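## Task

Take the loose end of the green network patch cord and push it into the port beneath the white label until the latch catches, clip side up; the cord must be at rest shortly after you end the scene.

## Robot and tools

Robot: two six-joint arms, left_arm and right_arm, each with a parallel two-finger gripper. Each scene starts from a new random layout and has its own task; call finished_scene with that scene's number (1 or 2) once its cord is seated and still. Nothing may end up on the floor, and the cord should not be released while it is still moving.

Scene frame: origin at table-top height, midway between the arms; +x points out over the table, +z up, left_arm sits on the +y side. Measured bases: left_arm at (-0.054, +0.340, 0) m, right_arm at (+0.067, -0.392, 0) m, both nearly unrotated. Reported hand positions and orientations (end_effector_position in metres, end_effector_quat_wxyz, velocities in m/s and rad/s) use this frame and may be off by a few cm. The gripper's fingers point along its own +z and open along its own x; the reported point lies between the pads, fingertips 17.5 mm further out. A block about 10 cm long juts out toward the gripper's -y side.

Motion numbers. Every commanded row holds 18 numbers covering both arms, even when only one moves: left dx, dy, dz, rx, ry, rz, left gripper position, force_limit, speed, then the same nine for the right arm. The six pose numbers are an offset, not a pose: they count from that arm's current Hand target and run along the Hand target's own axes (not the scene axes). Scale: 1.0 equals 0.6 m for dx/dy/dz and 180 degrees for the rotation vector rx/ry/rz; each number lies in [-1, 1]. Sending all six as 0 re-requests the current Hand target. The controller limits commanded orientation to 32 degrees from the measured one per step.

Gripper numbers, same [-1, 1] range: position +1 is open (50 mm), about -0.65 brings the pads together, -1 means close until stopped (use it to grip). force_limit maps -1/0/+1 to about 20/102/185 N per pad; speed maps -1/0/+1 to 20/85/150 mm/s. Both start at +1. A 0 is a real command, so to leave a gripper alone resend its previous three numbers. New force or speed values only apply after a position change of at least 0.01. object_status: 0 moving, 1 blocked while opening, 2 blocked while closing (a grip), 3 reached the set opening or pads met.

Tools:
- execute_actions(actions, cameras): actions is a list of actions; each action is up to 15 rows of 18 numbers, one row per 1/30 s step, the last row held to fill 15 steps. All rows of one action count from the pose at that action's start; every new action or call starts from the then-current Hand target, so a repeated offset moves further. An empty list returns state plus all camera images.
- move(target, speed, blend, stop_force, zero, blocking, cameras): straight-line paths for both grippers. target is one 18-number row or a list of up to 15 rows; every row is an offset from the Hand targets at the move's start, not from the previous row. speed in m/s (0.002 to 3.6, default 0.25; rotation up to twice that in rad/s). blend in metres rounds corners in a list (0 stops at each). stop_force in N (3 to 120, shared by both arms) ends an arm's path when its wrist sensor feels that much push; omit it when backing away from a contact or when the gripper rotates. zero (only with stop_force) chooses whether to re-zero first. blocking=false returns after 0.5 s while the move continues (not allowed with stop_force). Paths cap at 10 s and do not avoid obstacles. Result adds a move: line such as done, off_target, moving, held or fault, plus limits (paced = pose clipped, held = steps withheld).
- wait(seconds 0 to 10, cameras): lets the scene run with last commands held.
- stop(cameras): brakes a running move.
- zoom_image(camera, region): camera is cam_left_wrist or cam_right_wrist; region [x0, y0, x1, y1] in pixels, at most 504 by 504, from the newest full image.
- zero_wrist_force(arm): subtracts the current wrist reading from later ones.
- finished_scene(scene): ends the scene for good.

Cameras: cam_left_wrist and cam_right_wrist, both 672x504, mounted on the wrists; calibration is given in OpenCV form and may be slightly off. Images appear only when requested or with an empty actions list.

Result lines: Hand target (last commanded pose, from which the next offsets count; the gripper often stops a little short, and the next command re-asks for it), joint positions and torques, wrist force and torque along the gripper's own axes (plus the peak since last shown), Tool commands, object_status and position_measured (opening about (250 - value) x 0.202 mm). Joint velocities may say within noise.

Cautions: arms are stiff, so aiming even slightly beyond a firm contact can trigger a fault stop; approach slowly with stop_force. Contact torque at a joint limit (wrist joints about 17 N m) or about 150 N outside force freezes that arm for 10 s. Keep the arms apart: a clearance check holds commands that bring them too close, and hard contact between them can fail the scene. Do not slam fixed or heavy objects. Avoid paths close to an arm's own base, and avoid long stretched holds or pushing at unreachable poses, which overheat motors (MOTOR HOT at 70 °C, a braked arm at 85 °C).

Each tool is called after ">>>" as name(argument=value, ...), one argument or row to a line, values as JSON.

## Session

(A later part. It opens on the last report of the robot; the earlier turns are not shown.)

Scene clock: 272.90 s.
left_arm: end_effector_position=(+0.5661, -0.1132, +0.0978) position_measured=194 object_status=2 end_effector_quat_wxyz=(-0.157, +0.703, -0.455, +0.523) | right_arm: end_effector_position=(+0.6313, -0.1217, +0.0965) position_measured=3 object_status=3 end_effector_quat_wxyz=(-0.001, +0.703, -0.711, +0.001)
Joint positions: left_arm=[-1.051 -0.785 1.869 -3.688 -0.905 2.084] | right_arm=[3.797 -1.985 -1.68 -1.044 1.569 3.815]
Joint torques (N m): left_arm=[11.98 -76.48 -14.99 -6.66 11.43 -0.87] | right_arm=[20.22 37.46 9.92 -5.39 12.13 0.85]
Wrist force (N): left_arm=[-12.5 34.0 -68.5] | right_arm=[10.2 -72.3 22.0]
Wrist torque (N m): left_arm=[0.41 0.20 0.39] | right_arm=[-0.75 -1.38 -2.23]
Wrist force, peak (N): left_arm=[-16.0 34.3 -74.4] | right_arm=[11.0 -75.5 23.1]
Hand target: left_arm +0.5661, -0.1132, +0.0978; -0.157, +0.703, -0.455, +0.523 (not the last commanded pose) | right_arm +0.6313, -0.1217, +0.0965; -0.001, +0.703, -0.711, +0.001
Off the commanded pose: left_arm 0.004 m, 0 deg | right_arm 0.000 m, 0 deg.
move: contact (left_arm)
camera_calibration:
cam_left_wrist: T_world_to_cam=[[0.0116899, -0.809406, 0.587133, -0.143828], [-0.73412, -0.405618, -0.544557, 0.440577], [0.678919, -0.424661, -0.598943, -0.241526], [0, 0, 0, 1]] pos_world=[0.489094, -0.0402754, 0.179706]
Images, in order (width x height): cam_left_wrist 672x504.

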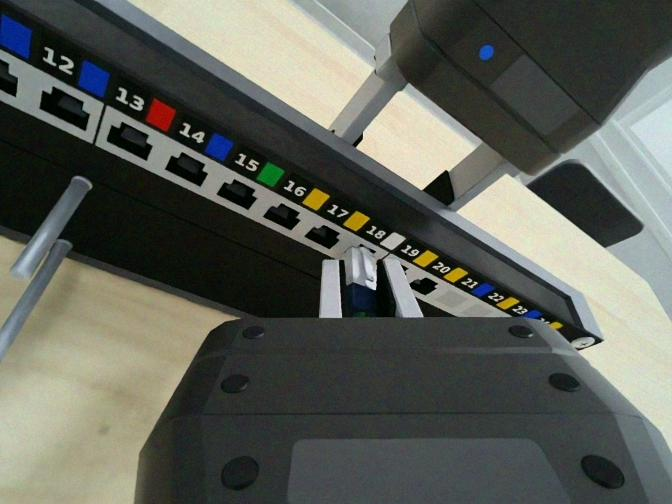

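>>> move(
  target=[-0.000925,0.00076,-0.00143,0,0,0,-0.95,-0.4,-1,0,0,0,0,0,0,1,1,1],
  speed=0.006,
)

>>> move(
  target=[0.00055,-0.00465,0.00882,0,0,0,-0.95,-0.4,-1,0,0,0,0,0,0,1,1,1],
  speed=0.006,
  stop_force=28,
  cameras=["cam_left_wrist"],
)

>>> zoom_image(
  camera="cam_left_wrist",
  region=[320, 225, 400, 285],
)

Scene clock: 278.20 s.
left_arm: end_effector_position=(+0.5651, -0.1127, +0.0976) position_measured=194 object_status=2 end_effector_quat_wxyz=(-0.157, +0.703, -0.455, +0.523) | right_arm: end_effector_position=(+0.6313, -0.1217, +0.0965) position_measured=3 object_status=3 end_effector_quat_wxyz=(-0.001, +0.703, -0.711, +0.001)
Joint positions: left_arm=[-1.052 -0.786 1.872 -3.69 -0.903 2.083] | right_arm=[3.797 -1.985 -1.68 -1.044 1.569 3.815]
Joint torques (N m): left_arm=[1.25 -68.32 -7.83 -4.49 6.18 -1.01] | right_arm=[21.12 43.52 9.94 -5.53 12.04 0.73]
Wrist force (N): left_arm=[-1.9 13.3 -28.3] | right_arm=[10.4 -46.3 11.4]
Wrist torque (N m): left_arm=[0.36 0.44 0.42] | right_arm=[-0.45 -0.97 -1.41]
Wrist force, peak (N): left_arm=[-12.5 33.9 -68.7] | right_arm=[10.0 -72.6 22.1]
Hand target: left_arm +0.5651, -0.1128, +0.0975; -0.157, +0.703, -0.455, +0.523 | right_arm +0.6313, -0.1217, +0.0965; -0.001, +0.703, -0.711, +0.001
Off the commanded pose: left_arm 0.000 m, 0 deg | right_arm 0.000 m, 0 deg.
move: done

Scene clock: 279.53 s.
left_arm: end_effector_position=(+0.5661, -0.1129, +0.0977) position_measured=194 object_status=2 end_effector_quat_wxyz=(-0.157, +0.703, -0.455, +0.524) | right_arm: end_effector_position=(+0.6313, -0.1217, +0.0965) position_measured=3 object_status=3 end_effector_quat_wxyz=(-0.001, +0.703, -0.711, +0.001)
Joint positions: left_arm=[-1.05 -0.785 1.87 -3.689 -0.905 2.084] | right_arm=[3.797 -1.985 -1.68 -1.044 1.569 3.815]
Joint torques (N m): left_arm=[6.58 -73.06 -13.71 -5.09 8.39 -1.13] | right_arm=[21.4 43.98 10.19 -5.48 12.12 0.81]
Wrist force (N): left_arm=[-10.1 22.4 -58.9] | right_arm=[8.8 -53.9 17.3]
Wrist torque (N m): left_arm=[0.31 0.27 0.42] | right_arm=[-0.51 -1.22 -1.63]
Wrist force, peak (N): left_arm=[-13.9 22.5 -64.9] | right_arm=[10.0 -56.3 17.5]
Hand target: left_arm +0.5661, -0.1129, +0.0977; -0.157, +0.703, -0.455, +0.524 (not the last commanded pose) | right_arm +0.6313, -0.1217, +0.0965; -0.001, +0.703, -0.711, +0.001
Off the commanded pose: left_arm 0.005 m, 0 deg | right_arm 0.000 m, 0 deg.
move: contact (left_arm)
camera_calibration:
cam_left_wrist: T_world_to_cam=[[0.0114422, -0.809319, 0.587258, -0.143284], [-0.734102, -0.405565, -0.544619, 0.440636], [0.678942, -0.424876, -0.598764, -0.241528], [0, 0, 0, 1]] pos_world=[0.489095, -0.0398754, 0.179505]
Images, in order (width x height): cam_left_wrist 672x504.

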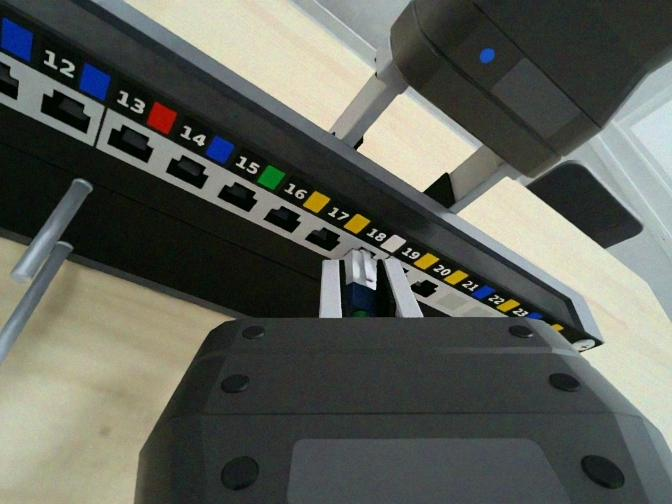

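Scaled by 6.300 from the camera's 672x504 image, which has a finer 960x720 frame.

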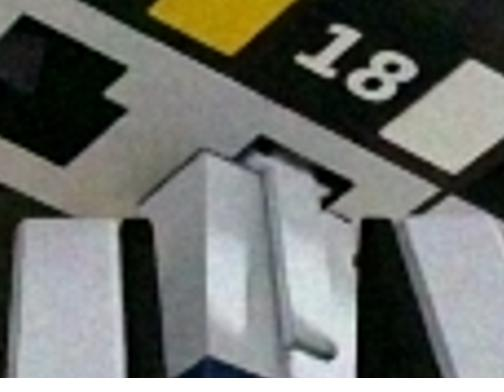

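>>> move(
  target=[0.00055,-0.00465,0.00882,0,0,0,-0.95,-0.4,-1,0,0,0,0,0,0,1,1,1],
  speed=0.006,
  stop_force=25,
  cameras=["cam_left_wrist"],
)

>>> zoom_image(
  camera="cam_left_wrist",
  region=[320, 225, 400, 285],
)

Scene clock: 284.00 s.
left_arm: end_effector_position=(+0.5674, -0.1130, +0.0978) position_measured=194 object_status=2 end_effector_quat_wxyz=(-0.157, +0.703, -0.455, +0.524) | right_arm: end_effector_position=(+0.6313, -0.1217, +0.0965) position_measured=3 object_status=3 end_effector_quat_wxyz=(-0.001, +0.703, -0.711, +0.001)
Joint positions: left_arm=[-1.048 -0.784 1.866 -3.688 -0.907 2.085] | right_arm=[3.797 -1.985 -1.68 -1.044 1.569 3.815]
Joint torques (N m): left_arm=[12.27 -73.37 -16.97 -5.26 10.62 -1.03] | right_arm=[21.01 50.26 11.11 -5.45 11.86 0.76]
Wrist force (N): left_arm=[-12.8 32.0 -79.1] | right_arm=[12.6 -79.9 24.3]
Wrist torque (N m): left_arm=[0.34 0.18 0.42] | right_arm=[-0.89 -1.43 -2.50]
Wrist force, peak (N): left_arm=[-17.5 31.7 -84.9] | right_arm=[13.9 -82.5 25.3]
Hand target: left_arm +0.5674, -0.1130, +0.0978; -0.157, +0.703, -0.455, +0.524 (not the last commanded pose) | right_arm +0.6313, -0.1217, +0.0965; -0.001, +0.703, -0.711, +0.001
Off the commanded pose: left_arm 0.005 m, 0 deg | right_arm 0.000 m, 0 deg.
move: contact (left_arm)
camera_calibration:
cam_left_wrist: T_world_to_cam=[[0.0112331, -0.809259, 0.587345, -0.143408], [-0.734172, -0.405456, -0.544607, 0.441695], [0.678871, -0.425094, -0.59869, -0.242321], [0, 0, 0, 1]] pos_world=[0.490396, -0.0399752, 0.179705]
Images, in order (width x height): cam_left_wrist 672x504.

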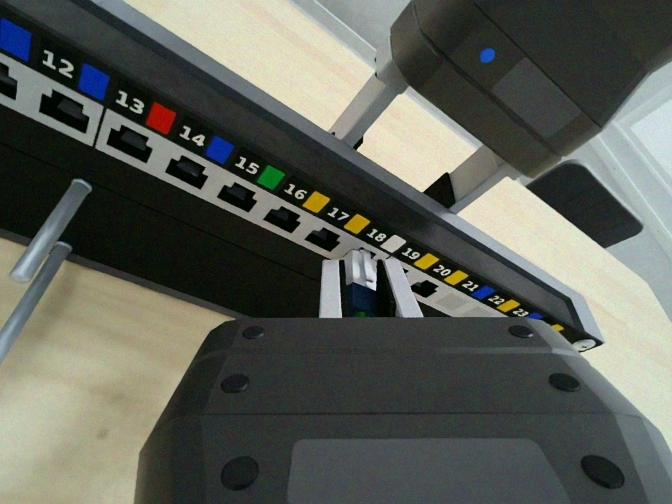

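Scaled by 6.300 from the camera's 672x504 image, which has a finer 960x720 frame.

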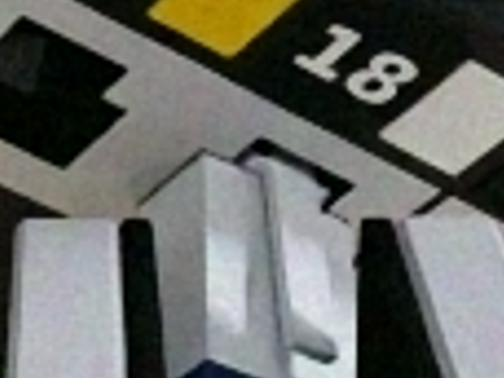

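>>> move(
  target=[-0.00076,0.00032,-0.00167,0,0,0,-0.95,-0.4,-1,0,0,0,0,0,0,1,1,1],
  speed=0.006,
)

>>> move(
  target=[0.00055,-0.00465,0.00882,0,0,0,-0.95,-0.4,-1,0,0,0,0,0,0,1,1,1],
  speed=0.006,
  stop_force=40,
  cameras=["cam_left_wrist"],
)

>>> zoom_image(
  camera="cam_left_wrist",
  region=[320, 225, 400, 285],
)

Scene clock: 294.53 s.
left_arm: end_effector_position=(+0.5665, -0.1124, +0.0979) position_measured=194 object_status=2 end_effector_quat_wxyz=(-0.157, +0.703, -0.455, +0.524) | right_arm: end_effector_position=(+0.6313, -0.1217, +0.0965) position_measured=3 object_status=3 end_effector_quat_wxyz=(-0.001, +0.703, -0.711, +0.001)
Joint positions: left_arm=[-1.049 -0.786 1.87 -3.689 -0.906 2.085] | right_arm=[3.797 -1.985 -1.68 -1.044 1.569 3.815]
Joint torques (N m): left_arm=[3.58 -70.81 -9.86 -4.78 6.44 -0.96] | right_arm=[19.96 56.99 10.72 -5.21 11.63 0.76]
Wrist force (N): left_arm=[-2.5 14.5 -29.9] | right_arm=[12.5 -47.5 11.4]
Wrist torque (N m): left_arm=[0.39 0.43 0.43] | right_arm=[-0.45 -0.99 -1.48]
Wrist force, peak (N): left_arm=[-13.0 32.2 -79.3] | right_arm=[12.8 -80.1 24.6]
Hand target: left_arm +0.5664, -0.1125, +0.0978; -0.157, +0.703, -0.455, +0.524 | right_arm +0.6313, -0.1217, +0.0965; -0.001, +0.703, -0.711, +0.001
Off the commanded pose: left_arm 0.000 m, 0 deg | right_arm 0.000 m, 0 deg.
move: done

Scene clock: 296.10 s.
left_arm: end_effector_position=(+0.5683, -0.1126, +0.0979) position_measured=194 object_status=2 end_effector_quat_wxyz=(-0.157, +0.703, -0.455, +0.524) | right_arm: end_effector_position=(+0.6313, -0.1217, +0.0965) position_measured=3 object_status=3 end_effector_quat_wxyz=(-0.001, +0.703, -0.711, +0.001)
Joint positions: left_arm=[-1.047 -0.784 1.865 -3.688 -0.909 2.087] | right_arm=[3.797 -1.985 -1.68 -1.044 1.569 3.815]
Joint torques (N m): left_arm=[7.44 -70.01 -13.13 -3.32 8.16 -0.93] | right_arm=[20.96 58.16 10.52 -2.89 11.65 0.72]
Wrist force (N): left_arm=[-10.8 22.0 -68.9] | right_arm=[13.4 -62.3 21.4]
Wrist torque (N m): left_arm=[0.27 0.29 0.45] | right_arm=[-0.61 -1.33 -1.95]
Wrist force, peak (N): left_arm=[-15.7 21.9 -74.8] | right_arm=[14.5 -64.4 21.9]
Hand target: left_arm +0.5682, -0.1126, +0.0979; -0.157, +0.703, -0.455, +0.524 (not the last commanded pose) | right_arm +0.6313, -0.1217, +0.0965; -0.001, +0.703, -0.711, +0.001
Off the commanded pose: left_arm 0.004 m, 0 deg | right_arm 0.000 m, 0 deg.
move: contact (left_arm)
camera_calibration:
cam_left_wrist: T_world_to_cam=[[0.0110647, -0.809222, 0.587399, -0.143019], [-0.734228, -0.405358, -0.544605, 0.442549], [0.678813, -0.425259, -0.598638, -0.24275], [0, 0, 0, 1]] pos_world=[0.491296, -0.039575, 0.179704]
Images, in order (width x height): cam_left_wrist 672x504.

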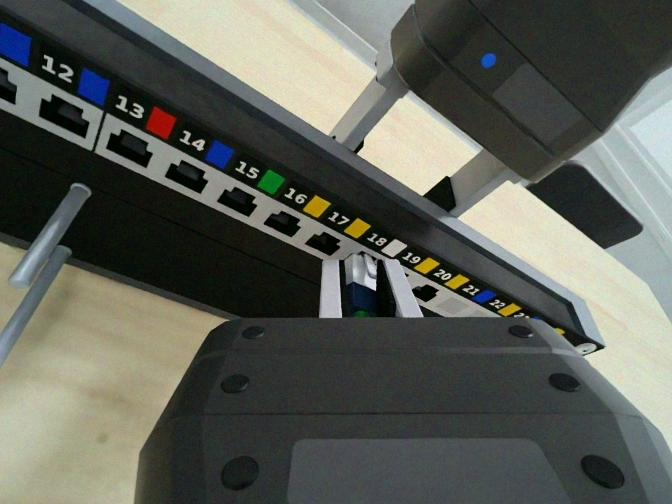

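Scaled by 6.300 from the camera's 672x504 image, which has a finer 960x720 frame.

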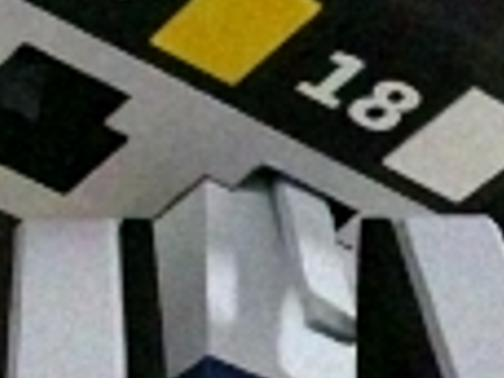

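>>> move(
  target=[0.00055,-0.00465,0.00882,0,0,0,-0.95,-0.4,-1,0,0,0,0,0,0,1,1,1],
  speed=0.006,
  stop_force=20,
  cameras=["cam_left_wrist"],
)

>>> zoom_image(
  camera="cam_left_wrist",
  region=[320, 225, 400, 285],
)

Scene clock: 301.77 s.
left_arm: end_effector_position=(+0.5693, -0.1127, +0.0980) position_measured=194 object_status=2 end_effector_quat_wxyz=(-0.157, +0.703, -0.455, +0.524) | right_arm: end_effector_position=(+0.6313, -0.1217, +0.0965) position_measured=3 object_status=3 end_effector_quat_wxyz=(-0.001, +0.703, -0.711, +0.001)
Joint positions: left_arm=[-1.045 -0.783 1.862 -3.687 -0.91 2.088] | right_arm=[3.797 -1.985 -1.68 -1.044 1.569 3.815]
Joint torques (N m): left_arm=[10.68 -70.29 -16.02 -4.39 9.69 -0.94] | right_arm=[20.83 63.43 10.5 -11.65 11.72 1.34]
Wrist force (N): left_arm=[-14.1 28.7 -85.7] | right_arm=[15.7 -82.7 25.9]
Wrist torque (N m): left_arm=[0.25 0.24 0.46] | right_arm=[-0.90 -1.50 -2.62]
Wrist force, peak (N): left_arm=[-19.4 27.8 -92.3] | right_arm=[16.9 -85.5 27.5]
Hand target: left_arm +0.5693, -0.1127, +0.0980; -0.157, +0.703, -0.455, +0.524 (not the last commanded pose) | right_arm +0.6313, -0.1217, +0.0965; -0.001, +0.703, -0.711, +0.001
Off the commanded pose: left_arm 0.005 m, 0 deg | right_arm 0.000 m, 0 deg.
move: contact (left_arm)
camera_calibration:
cam_left_wrist: T_world_to_cam=[[0.0109127, -0.809195, 0.587439, -0.14316], [-0.73427, -0.405268, -0.544615, 0.443378], [0.67877, -0.425396, -0.59859, -0.243345], [0, 0, 0, 1]] pos_world=[0.492297, -0.0396749, 0.179904]
Images, in order (width x height): cam_left_wrist 672x504.

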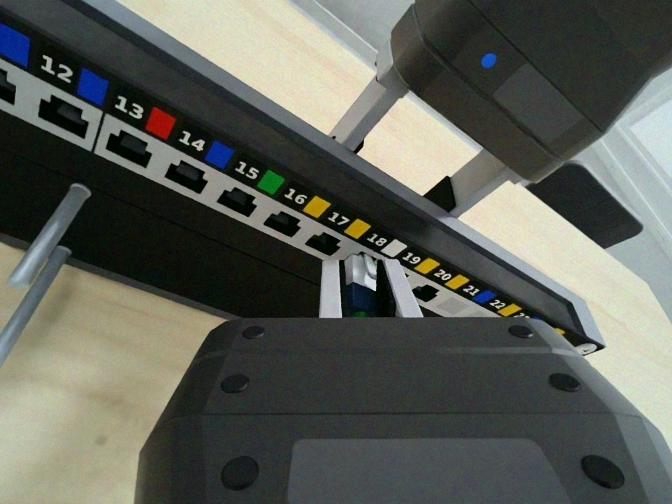

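Scaled by 6.300 from the camera's 672x504 image, which has a finer 960x720 frame.

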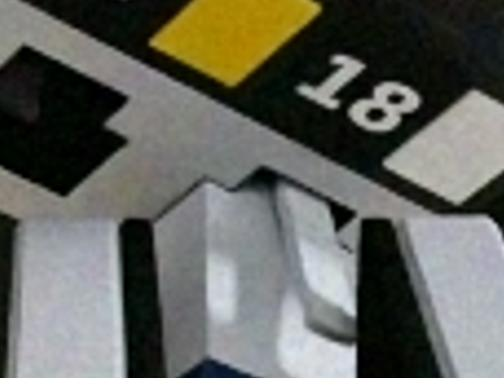

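>>> move(
  target=[-0.00023,0.00194,-0.00368,0,0,0,-0.95,-0.4,-1,0,0,0,0,0,0,1,1,1],
  speed=0.01,
)

>>> move(
  target=[-0.00037,0.0031,-0.00588,0,0,0,-0.95,-0.4,-1,0,0,0,0,0,0,1,1,1],
  speed=0.008,
  stop_force=18,
  cameras=["cam_left_wrist"],
)

>>> zoom_image(
  camera="cam_left_wrist",
  region=[320, 225, 400, 285],
)

Scene clock: 306.57 s.
left_arm: end_effector_position=(+0.5668, -0.1126, +0.0980) position_measured=194 object_status=2 end_effector_quat_wxyz=(-0.157, +0.703, -0.455, +0.524) | right_arm: end_effector_position=(+0.6313, -0.1217, +0.0965) position_measured=3 object_status=3 end_effector_quat_wxyz=(-0.001, +0.703, -0.711, +0.001)
Joint positions: left_arm=[-1.049 -0.785 1.869 -3.689 -0.907 2.085] | right_arm=[3.797 -1.985 -1.68 -1.044 1.569 3.815]
Joint torques (N m): left_arm=[0.48 -72.4 -12.15 -5.67 5.11 -0.48] | right_arm=[19.85 68.34 10.98 -0.89 11.59 2.88]
Wrist force (N): left_arm=[-3.8 11.1 -21.2] | right_arm=[12.0 -38.6 8.8]
Wrist torque (N m): left_arm=[0.34 0.36 0.43] | right_arm=[-0.26 -0.92 -1.20]
Wrist force, peak (N): left_arm=[-14.2 28.7 -85.8] | right_arm=[15.7 -83.0 25.7]
Hand target: left_arm +0.5668, -0.1126, +0.0980; -0.157, +0.703, -0.455, +0.524 | right_arm +0.6313, -0.1217, +0.0965; -0.001, +0.703, -0.711, +0.001
Off the commanded pose: left_arm 0.000 m, 0 deg | right_arm 0.000 m, 0 deg.
move: done

Scene clock: 307.93 s.
left_arm: end_effector_position=(+0.5658, -0.1126, +0.0981) position_measured=194 object_status=2 end_effector_quat_wxyz=(-0.157, +0.703, -0.455, +0.524) | right_arm: end_effector_position=(+0.6313, -0.1217, +0.0965) position_measured=3 object_status=3 end_effector_quat_wxyz=(-0.001, +0.703, -0.711, +0.001)
Joint positions: left_arm=[-1.05 -0.786 1.871 -3.69 -0.905 2.084] | right_arm=[3.797 -1.985 -1.68 -1.044 1.569 3.815]
Joint torques (N m): left_arm=[5.29 -29.25 -29.28 -1.67 -1.3 1.15] | right_arm=[20.33 53.68 11.61 0.51 2.38 1.16]
Wrist force (N): left_arm=[-1.9 4.0 -9.8] | right_arm=[7.2 -26.0 5.0]
Wrist torque (N m): left_arm=[0.35 0.36 0.44] | right_arm=[-0.03 -0.72 -0.77]
Wrist force, peak (N): left_arm=[-3.7 11.4 -20.7] | right_arm=[12.0 -38.5 9.1]
Hand target: left_arm +0.5658, -0.1126, +0.0981; -0.157, +0.703, -0.455, +0.524 (not the last commanded pose) | right_arm +0.6313, -0.1217, +0.0965; -0.001, +0.703, -0.711, +0.001
Off the commanded pose: left_arm 0.003 m, 0 deg | right_arm 0.000 m, 0 deg.
move: contact (left_arm)
camera_calibration:
cam_left_wrist: T_world_to_cam=[[0.0109461, -0.809129, 0.587529, -0.143071], [-0.734181, -0.405404, -0.544633, 0.440803], [0.678865, -0.425391, -0.598485, -0.240992], [0, 0, 0, 1]] pos_world=[0.488797, -0.0395753, 0.179904]
Images, in order (width x height): cam_left_wrist 672x504.

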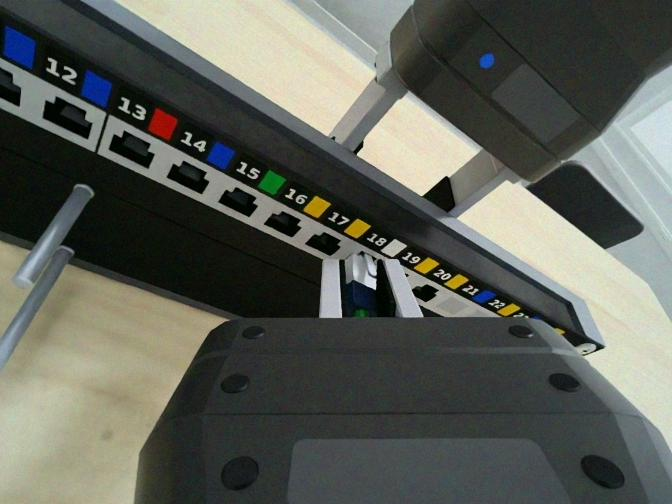

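Scaled by 6.300 from the camera's 672x504 image, which has a finer 960x720 frame.

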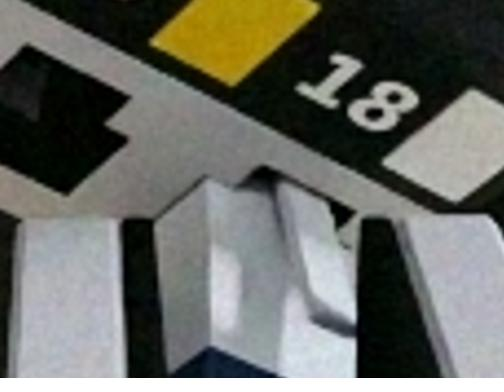

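>>> move(
  target=[-0.00037,0.0031,-0.00588,0,0,0,-0.95,-0.4,-1,0,0,0,0,0,0,1,1,1],
  speed=0.008,
  stop_force=20,
  cameras=["cam_left_wrist"],
)

>>> zoom_image(
  camera="cam_left_wrist",
  region=[320, 225, 400, 285],
)

Scene clock: 312.40 s.
left_arm: end_effector_position=(+0.5630, -0.1126, +0.0980) position_measured=194 object_status=2 end_effector_quat_wxyz=(-0.157, +0.703, -0.455, +0.524) | right_arm: end_effector_position=(+0.6313, -0.1217, +0.0965) position_measured=3 object_status=3 end_effector_quat_wxyz=(-0.001, +0.703, -0.711, +0.001)
Joint positions: left_arm=[-1.055 -0.789 1.878 -3.692 -0.902 2.081] | right_arm=[3.797 -1.985 -1.68 -1.044 1.569 3.815]
Joint torques (N m): left_arm=[5.15 -28.12 -18.89 -0.97 -0.49 1.04] | right_arm=[-2.66 27.35 10.67 0.46 2.22 0.33]
Wrist force (N): left_arm=[9.4 1.9 6.4] | right_arm=[0.4 -14.7 -1.2]
Wrist torque (N m): left_arm=[0.35 0.61 0.49] | right_arm=[0.06 -0.57 -0.35]
Wrist force, peak (N): left_arm=[12.8 1.4 13.2] | right_arm=[7.2 -26.3 5.0]
Hand target: left_arm +0.5630, -0.1126, +0.0980; -0.157, +0.703, -0.455, +0.524 (not the last commanded pose) | right_arm +0.6313, -0.1217, +0.0965; -0.001, +0.703, -0.711, +0.001
Off the commanded pose: left_arm 0.001 m, 0 deg | right_arm 0.000 m, 0 deg.
move: contact (left_arm)
camera_calibration:
cam_left_wrist: T_world_to_cam=[[0.0109705, -0.809162, 0.587483, -0.142964], [-0.734218, -0.405364, -0.544613, 0.438804], [0.678825, -0.425366, -0.598549, -0.239017], [0, 0, 0, 1]] pos_world=[0.485997, -0.0394751, 0.179904]
Images, in order (width x height): cam_left_wrist 672x504.

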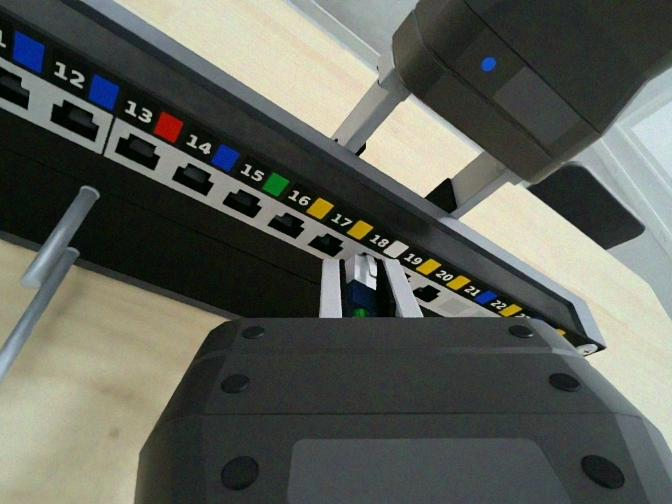

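Scaled by 6.300 from the camera's 672x504 image, which has a finer 960x720 frame.

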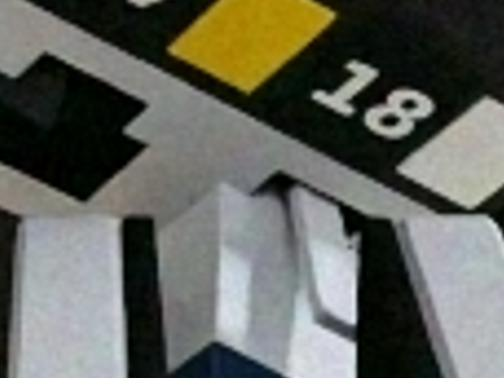

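>>> move(
  target=[0.00009,-0.00078,0.00147,0,0,0,-0.95,-0.4,-1,0,0,0,0,0,0,1,1,1],
  speed=0.01,
)

>>> move(
  target=[0,0,0,0,0,0,-0.08,-1,-1,0,0,0,0,0,0,1,1,1],
  cameras=["cam_left_wrist"],
)

>>> zoom_image(
  camera="cam_left_wrist",
  region=[310, 225, 410, 300],
)

Scene clock: 316.57 s.
left_arm: end_effector_position=(+0.5640, -0.1126, +0.0980) position_measured=194 object_status=2 end_effector_quat_wxyz=(-0.157, +0.703, -0.455, +0.524) | right_arm: end_effector_position=(+0.6313, -0.1217, +0.0965) position_measured=3 object_status=3 end_effector_quat_wxyz=(-0.001, +0.703, -0.711, +0.001)
Joint positions: left_arm=[-1.053 -0.788 1.876 -3.691 -0.903 2.082] | right_arm=[3.797 -1.985 -1.68 -1.044 1.569 3.815]
Joint torques (N m): left_arm=[2.59 -29.15 -23.53 -0.99 -1.39 0.74] | right_arm=[-2.43 26.27 11.5 0.34 2.24 0.13]
Wrist force (N): left_arm=[2.6 1.0 -6.8] | right_arm=[0.6 -17.9 1.2]
Wrist torque (N m): left_arm=[0.32 0.35 0.46] | right_arm=[0.07 -0.68 -0.45]
Wrist force, peak (N): left_arm=[9.6 1.8 6.3] | right_arm=[0.4 -18.1 1.0]
Hand target: left_arm +0.5640, -0.1126, +0.0980; -0.157, +0.703, -0.455, +0.524 | right_arm +0.6313, -0.1217, +0.0965; -0.001, +0.703, -0.711, +0.001
Off the commanded pose: left_arm 0.000 m, 0 deg | right_arm 0.000 m, 0 deg.
move: done

Scene clock: 317.07 s.
left_arm: end_effector_position=(+0.5640, -0.1126, +0.0980) position_measured=165 object_status=0 end_effector_quat_wxyz=(-0.157, +0.703, -0.455, +0.524) | right_arm: end_effector_position=(+0.6313, -0.1217, +0.0965) position_measured=3 object_status=3 end_effector_quat_wxyz=(-0.001, +0.703, -0.711, +0.001)
Joint positions: left_arm=[-1.053 -0.788 1.876 -3.691 -0.903 2.082] | right_arm=[3.797 -1.985 -1.68 -1.044 1.569 3.815]
Joint torques (N m): left_arm=[-2.18 -33.83 -18.27 -2.03 -0.28 -0.3] | right_arm=[-1.52 26.92 11.37 0.25 2.3 0.34]
Wrist force (N): left_arm=[-0.6 0.3 -0.8] | right_arm=[1.0 -15.3 -0.3]
Wrist torque (N m): left_arm=[0.40 0.24 0.55] | right_arm=[0.07 -0.61 -0.38]
Wrist force, peak (N): left_arm=[2.6 0.8 -6.4] | right_arm=[0.3 -17.7 1.1]
Hand target: left_arm +0.5640, -0.1126, +0.0980; -0.157, +0.703, -0.455, +0.524 | right_arm +0.6313, -0.1217, +0.0965; -0.001, +0.703, -0.711, +0.001
Off the commanded pose: left_arm 0.000 m, 0 deg | right_arm 0.000 m, 0 deg.
move: done
camera_calibration:
cam_left_wrist: T_world_to_cam=[[0.0109705, -0.809162, 0.587483, -0.142997], [-0.734218, -0.405364, -0.544613, 0.439443], [0.678825, -0.425366, -0.598549, -0.239798], [0, 0, 0, 1]] pos_world=[0.486997, -0.0395751, 0.179804]
Images, in order (width x height): cam_left_wrist 672x504.

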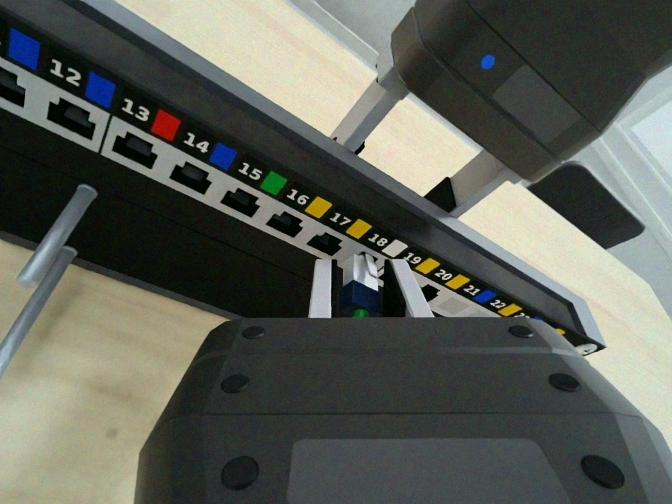

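Scaled by 5.040 from the camera's 672x504 image, which has a finer 960x720 frame.

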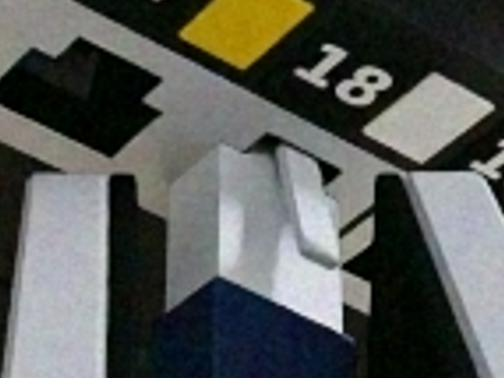

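>>> move(
  target=[0,0,-0.13,0,0,0,-0.08,-1,-1,0,-0.04,0,0,0,0,1,1,1],
  speed=0.06,
  cameras=["cam_left_wrist"],
)

>>> zoom_image(
  camera="cam_left_wrist",
  region=[310, 190, 410, 265],
)

>>> wait(
  seconds=1,
  cameras=["cam_left_wrist"],
)

Scene clock: 321.83 s.
left_arm: end_effector_position=(+0.4954, -0.0926, +0.1295) position_measured=165 object_status=3 end_effector_quat_wxyz=(-0.157, +0.703, -0.455, +0.524) end_effector_velocity=(+0.001, -0.001, -0.001) end_effector_angular_velocity=(+0.002, +0.002, -0.005) | right_arm: end_effector_position=(+0.6554, -0.1220, +0.0965) position_measured=3 object_status=3 end_effector_quat_wxyz=(-0.001, +0.703, -0.711, +0.001)
Joint positions: left_arm=[-1.155 -0.943 2.081 -3.695 -0.817 2.011] | right_arm=[3.773 -2.031 -1.61 -1.068 1.569 3.791]
Joint velocities: left_arm=[0.003 0.003 -0.005 0.001 -0.007 0.005] | right_arm=[within noise]
Joint torques (N m): left_arm=[5.35 -25.3 -23.52 -3.46 -1.87 0.91] | right_arm=[2.95 59.43 9.93 3.95 1.89 0.57]
Wrist force (N): left_arm=[-0.1 0.5 -0.6] | right_arm=[0.6 -0.8 0.5]
Wrist torque (N m): left_arm=[0.47 0.18 0.67] | right_arm=[0.16 -0.61 0.10]
Wrist force, peak (N): left_arm=[11.6 3.3 6.1] | right_arm=[0.8 -15.7 0.0]
Hand target: left_arm +0.4954, -0.0926, +0.1294; -0.157, +0.703, -0.455, +0.524 | right_arm +0.6553, -0.1220, +0.0966; -0.001, +0.703, -0.711, +0.001
Off the commanded pose: left_arm 0.000 m, 0 deg | right_arm 0.000 m, 0 deg.
move: done
camera_calibration:
cam_left_wrist: T_world_to_cam=[[0.0110609, -0.80913, 0.587526, -0.144672], [-0.734103, -0.40552, -0.544653, 0.414349], [0.678948, -0.42528, -0.59847, -0.165876], [0, 0, 0, 1]] pos_world=[0.418396, -0.0195755, 0.211404]
Images, in order (width x height): cam_left_wrist 672x504.

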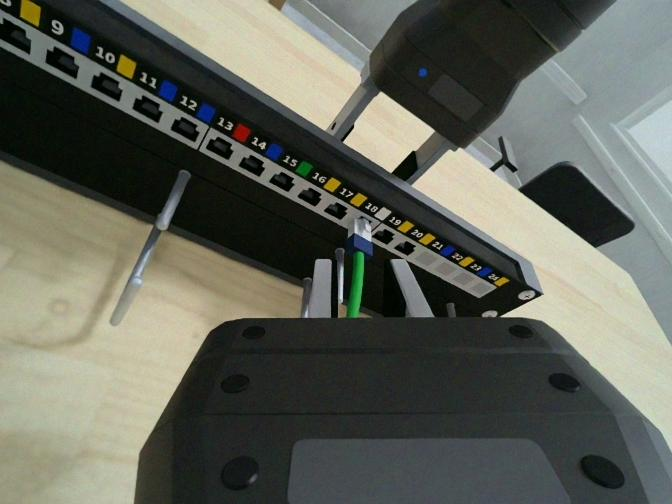

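Scaled by 5.040 from the camera's 672x504 image, which has a finer 960x720 frame.

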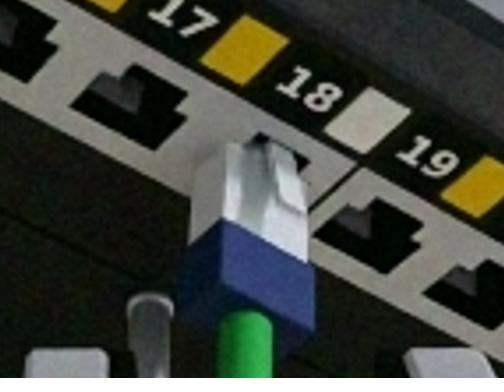

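Scene clock: 322.83 s.
left_arm: end_effector_position=(+0.4954, -0.0926, +0.1294) position_measured=165 object_status=3 end_effector_quat_wxyz=(-0.157, +0.703, -0.455, +0.524) | right_arm: end_effector_position=(+0.6553, -0.1220, +0.0966) position_measured=3 object_status=3 end_effector_quat_wxyz=(-0.001, +0.703, -0.711, +0.001)
Joint positions: left_arm=[-1.155 -0.943 2.08 -3.695 -0.817 2.011] | right_arm=[3.773 -2.031 -1.611 -1.068 1.569 3.791]
Joint torques (N m): left_arm=[4.62 -24.14 -26.83 -5.65 -2.06 0.96] | right_arm=[4.32 67.07 7.67 4.79 2.03 0.77]
Wrist force (N): left_arm=[-0.3 0.4 -0.9] | right_arm=[0.5 -1.0 0.3]
Wrist torque (N m): left_arm=[0.45 0.21 0.67] | right_arm=[0.12 -0.60 0.11]
Wrist force, peak (N): left_arm=[-0.3 0.3 -1.1] | right_arm=[0.5 -1.3 0.4]
Hand target: left_arm +0.4954, -0.0926, +0.1294; -0.157, +0.703, -0.455, +0.524 | right_arm +0.6553, -0.1220, +0.0966; -0.001, +0.703, -0.711, +0.001
Tool commands: left_gripper/position=-0.08 left_gripper/force_limit=-1.0 left_gripper/speed=-1.0 right_gripper/position=+1.0 right_gripper/force_limit=+1.0 right_gripper/speed=+1.0
Off the commanded pose: left_arm 0.000 m, 0 deg | right_arm 0.000 m, 0 deg.
wait: 1.00 s; at rest by 0.17 s
camera_calibration:
cam_left_wrist: T_world_to_cam=[[0.0109705, -0.809162, 0.587483, -0.144508], [-0.734218, -0.405364, -0.544613, 0.414284], [0.678825, -0.425366, -0.598549, -0.165929], [0, 0, 0, 1]] pos_world=[0.418397, -0.0195751, 0.211204]
Images, in order (width x height): cam_left_wrist 672x504.

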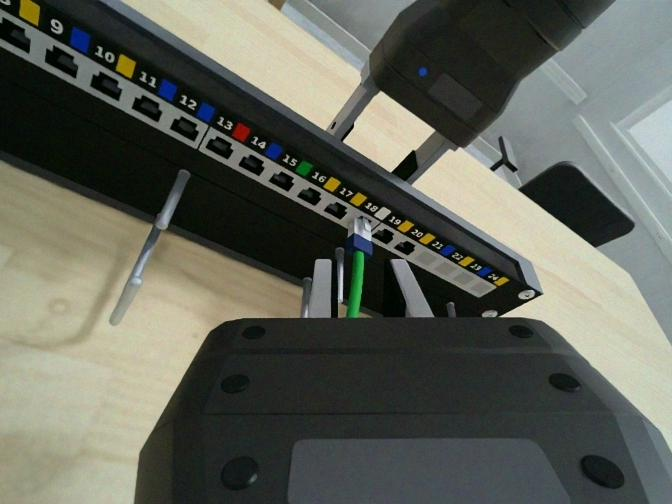

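>>> finished_scene(
  scene=2,
)

The scene is finished: the task was done.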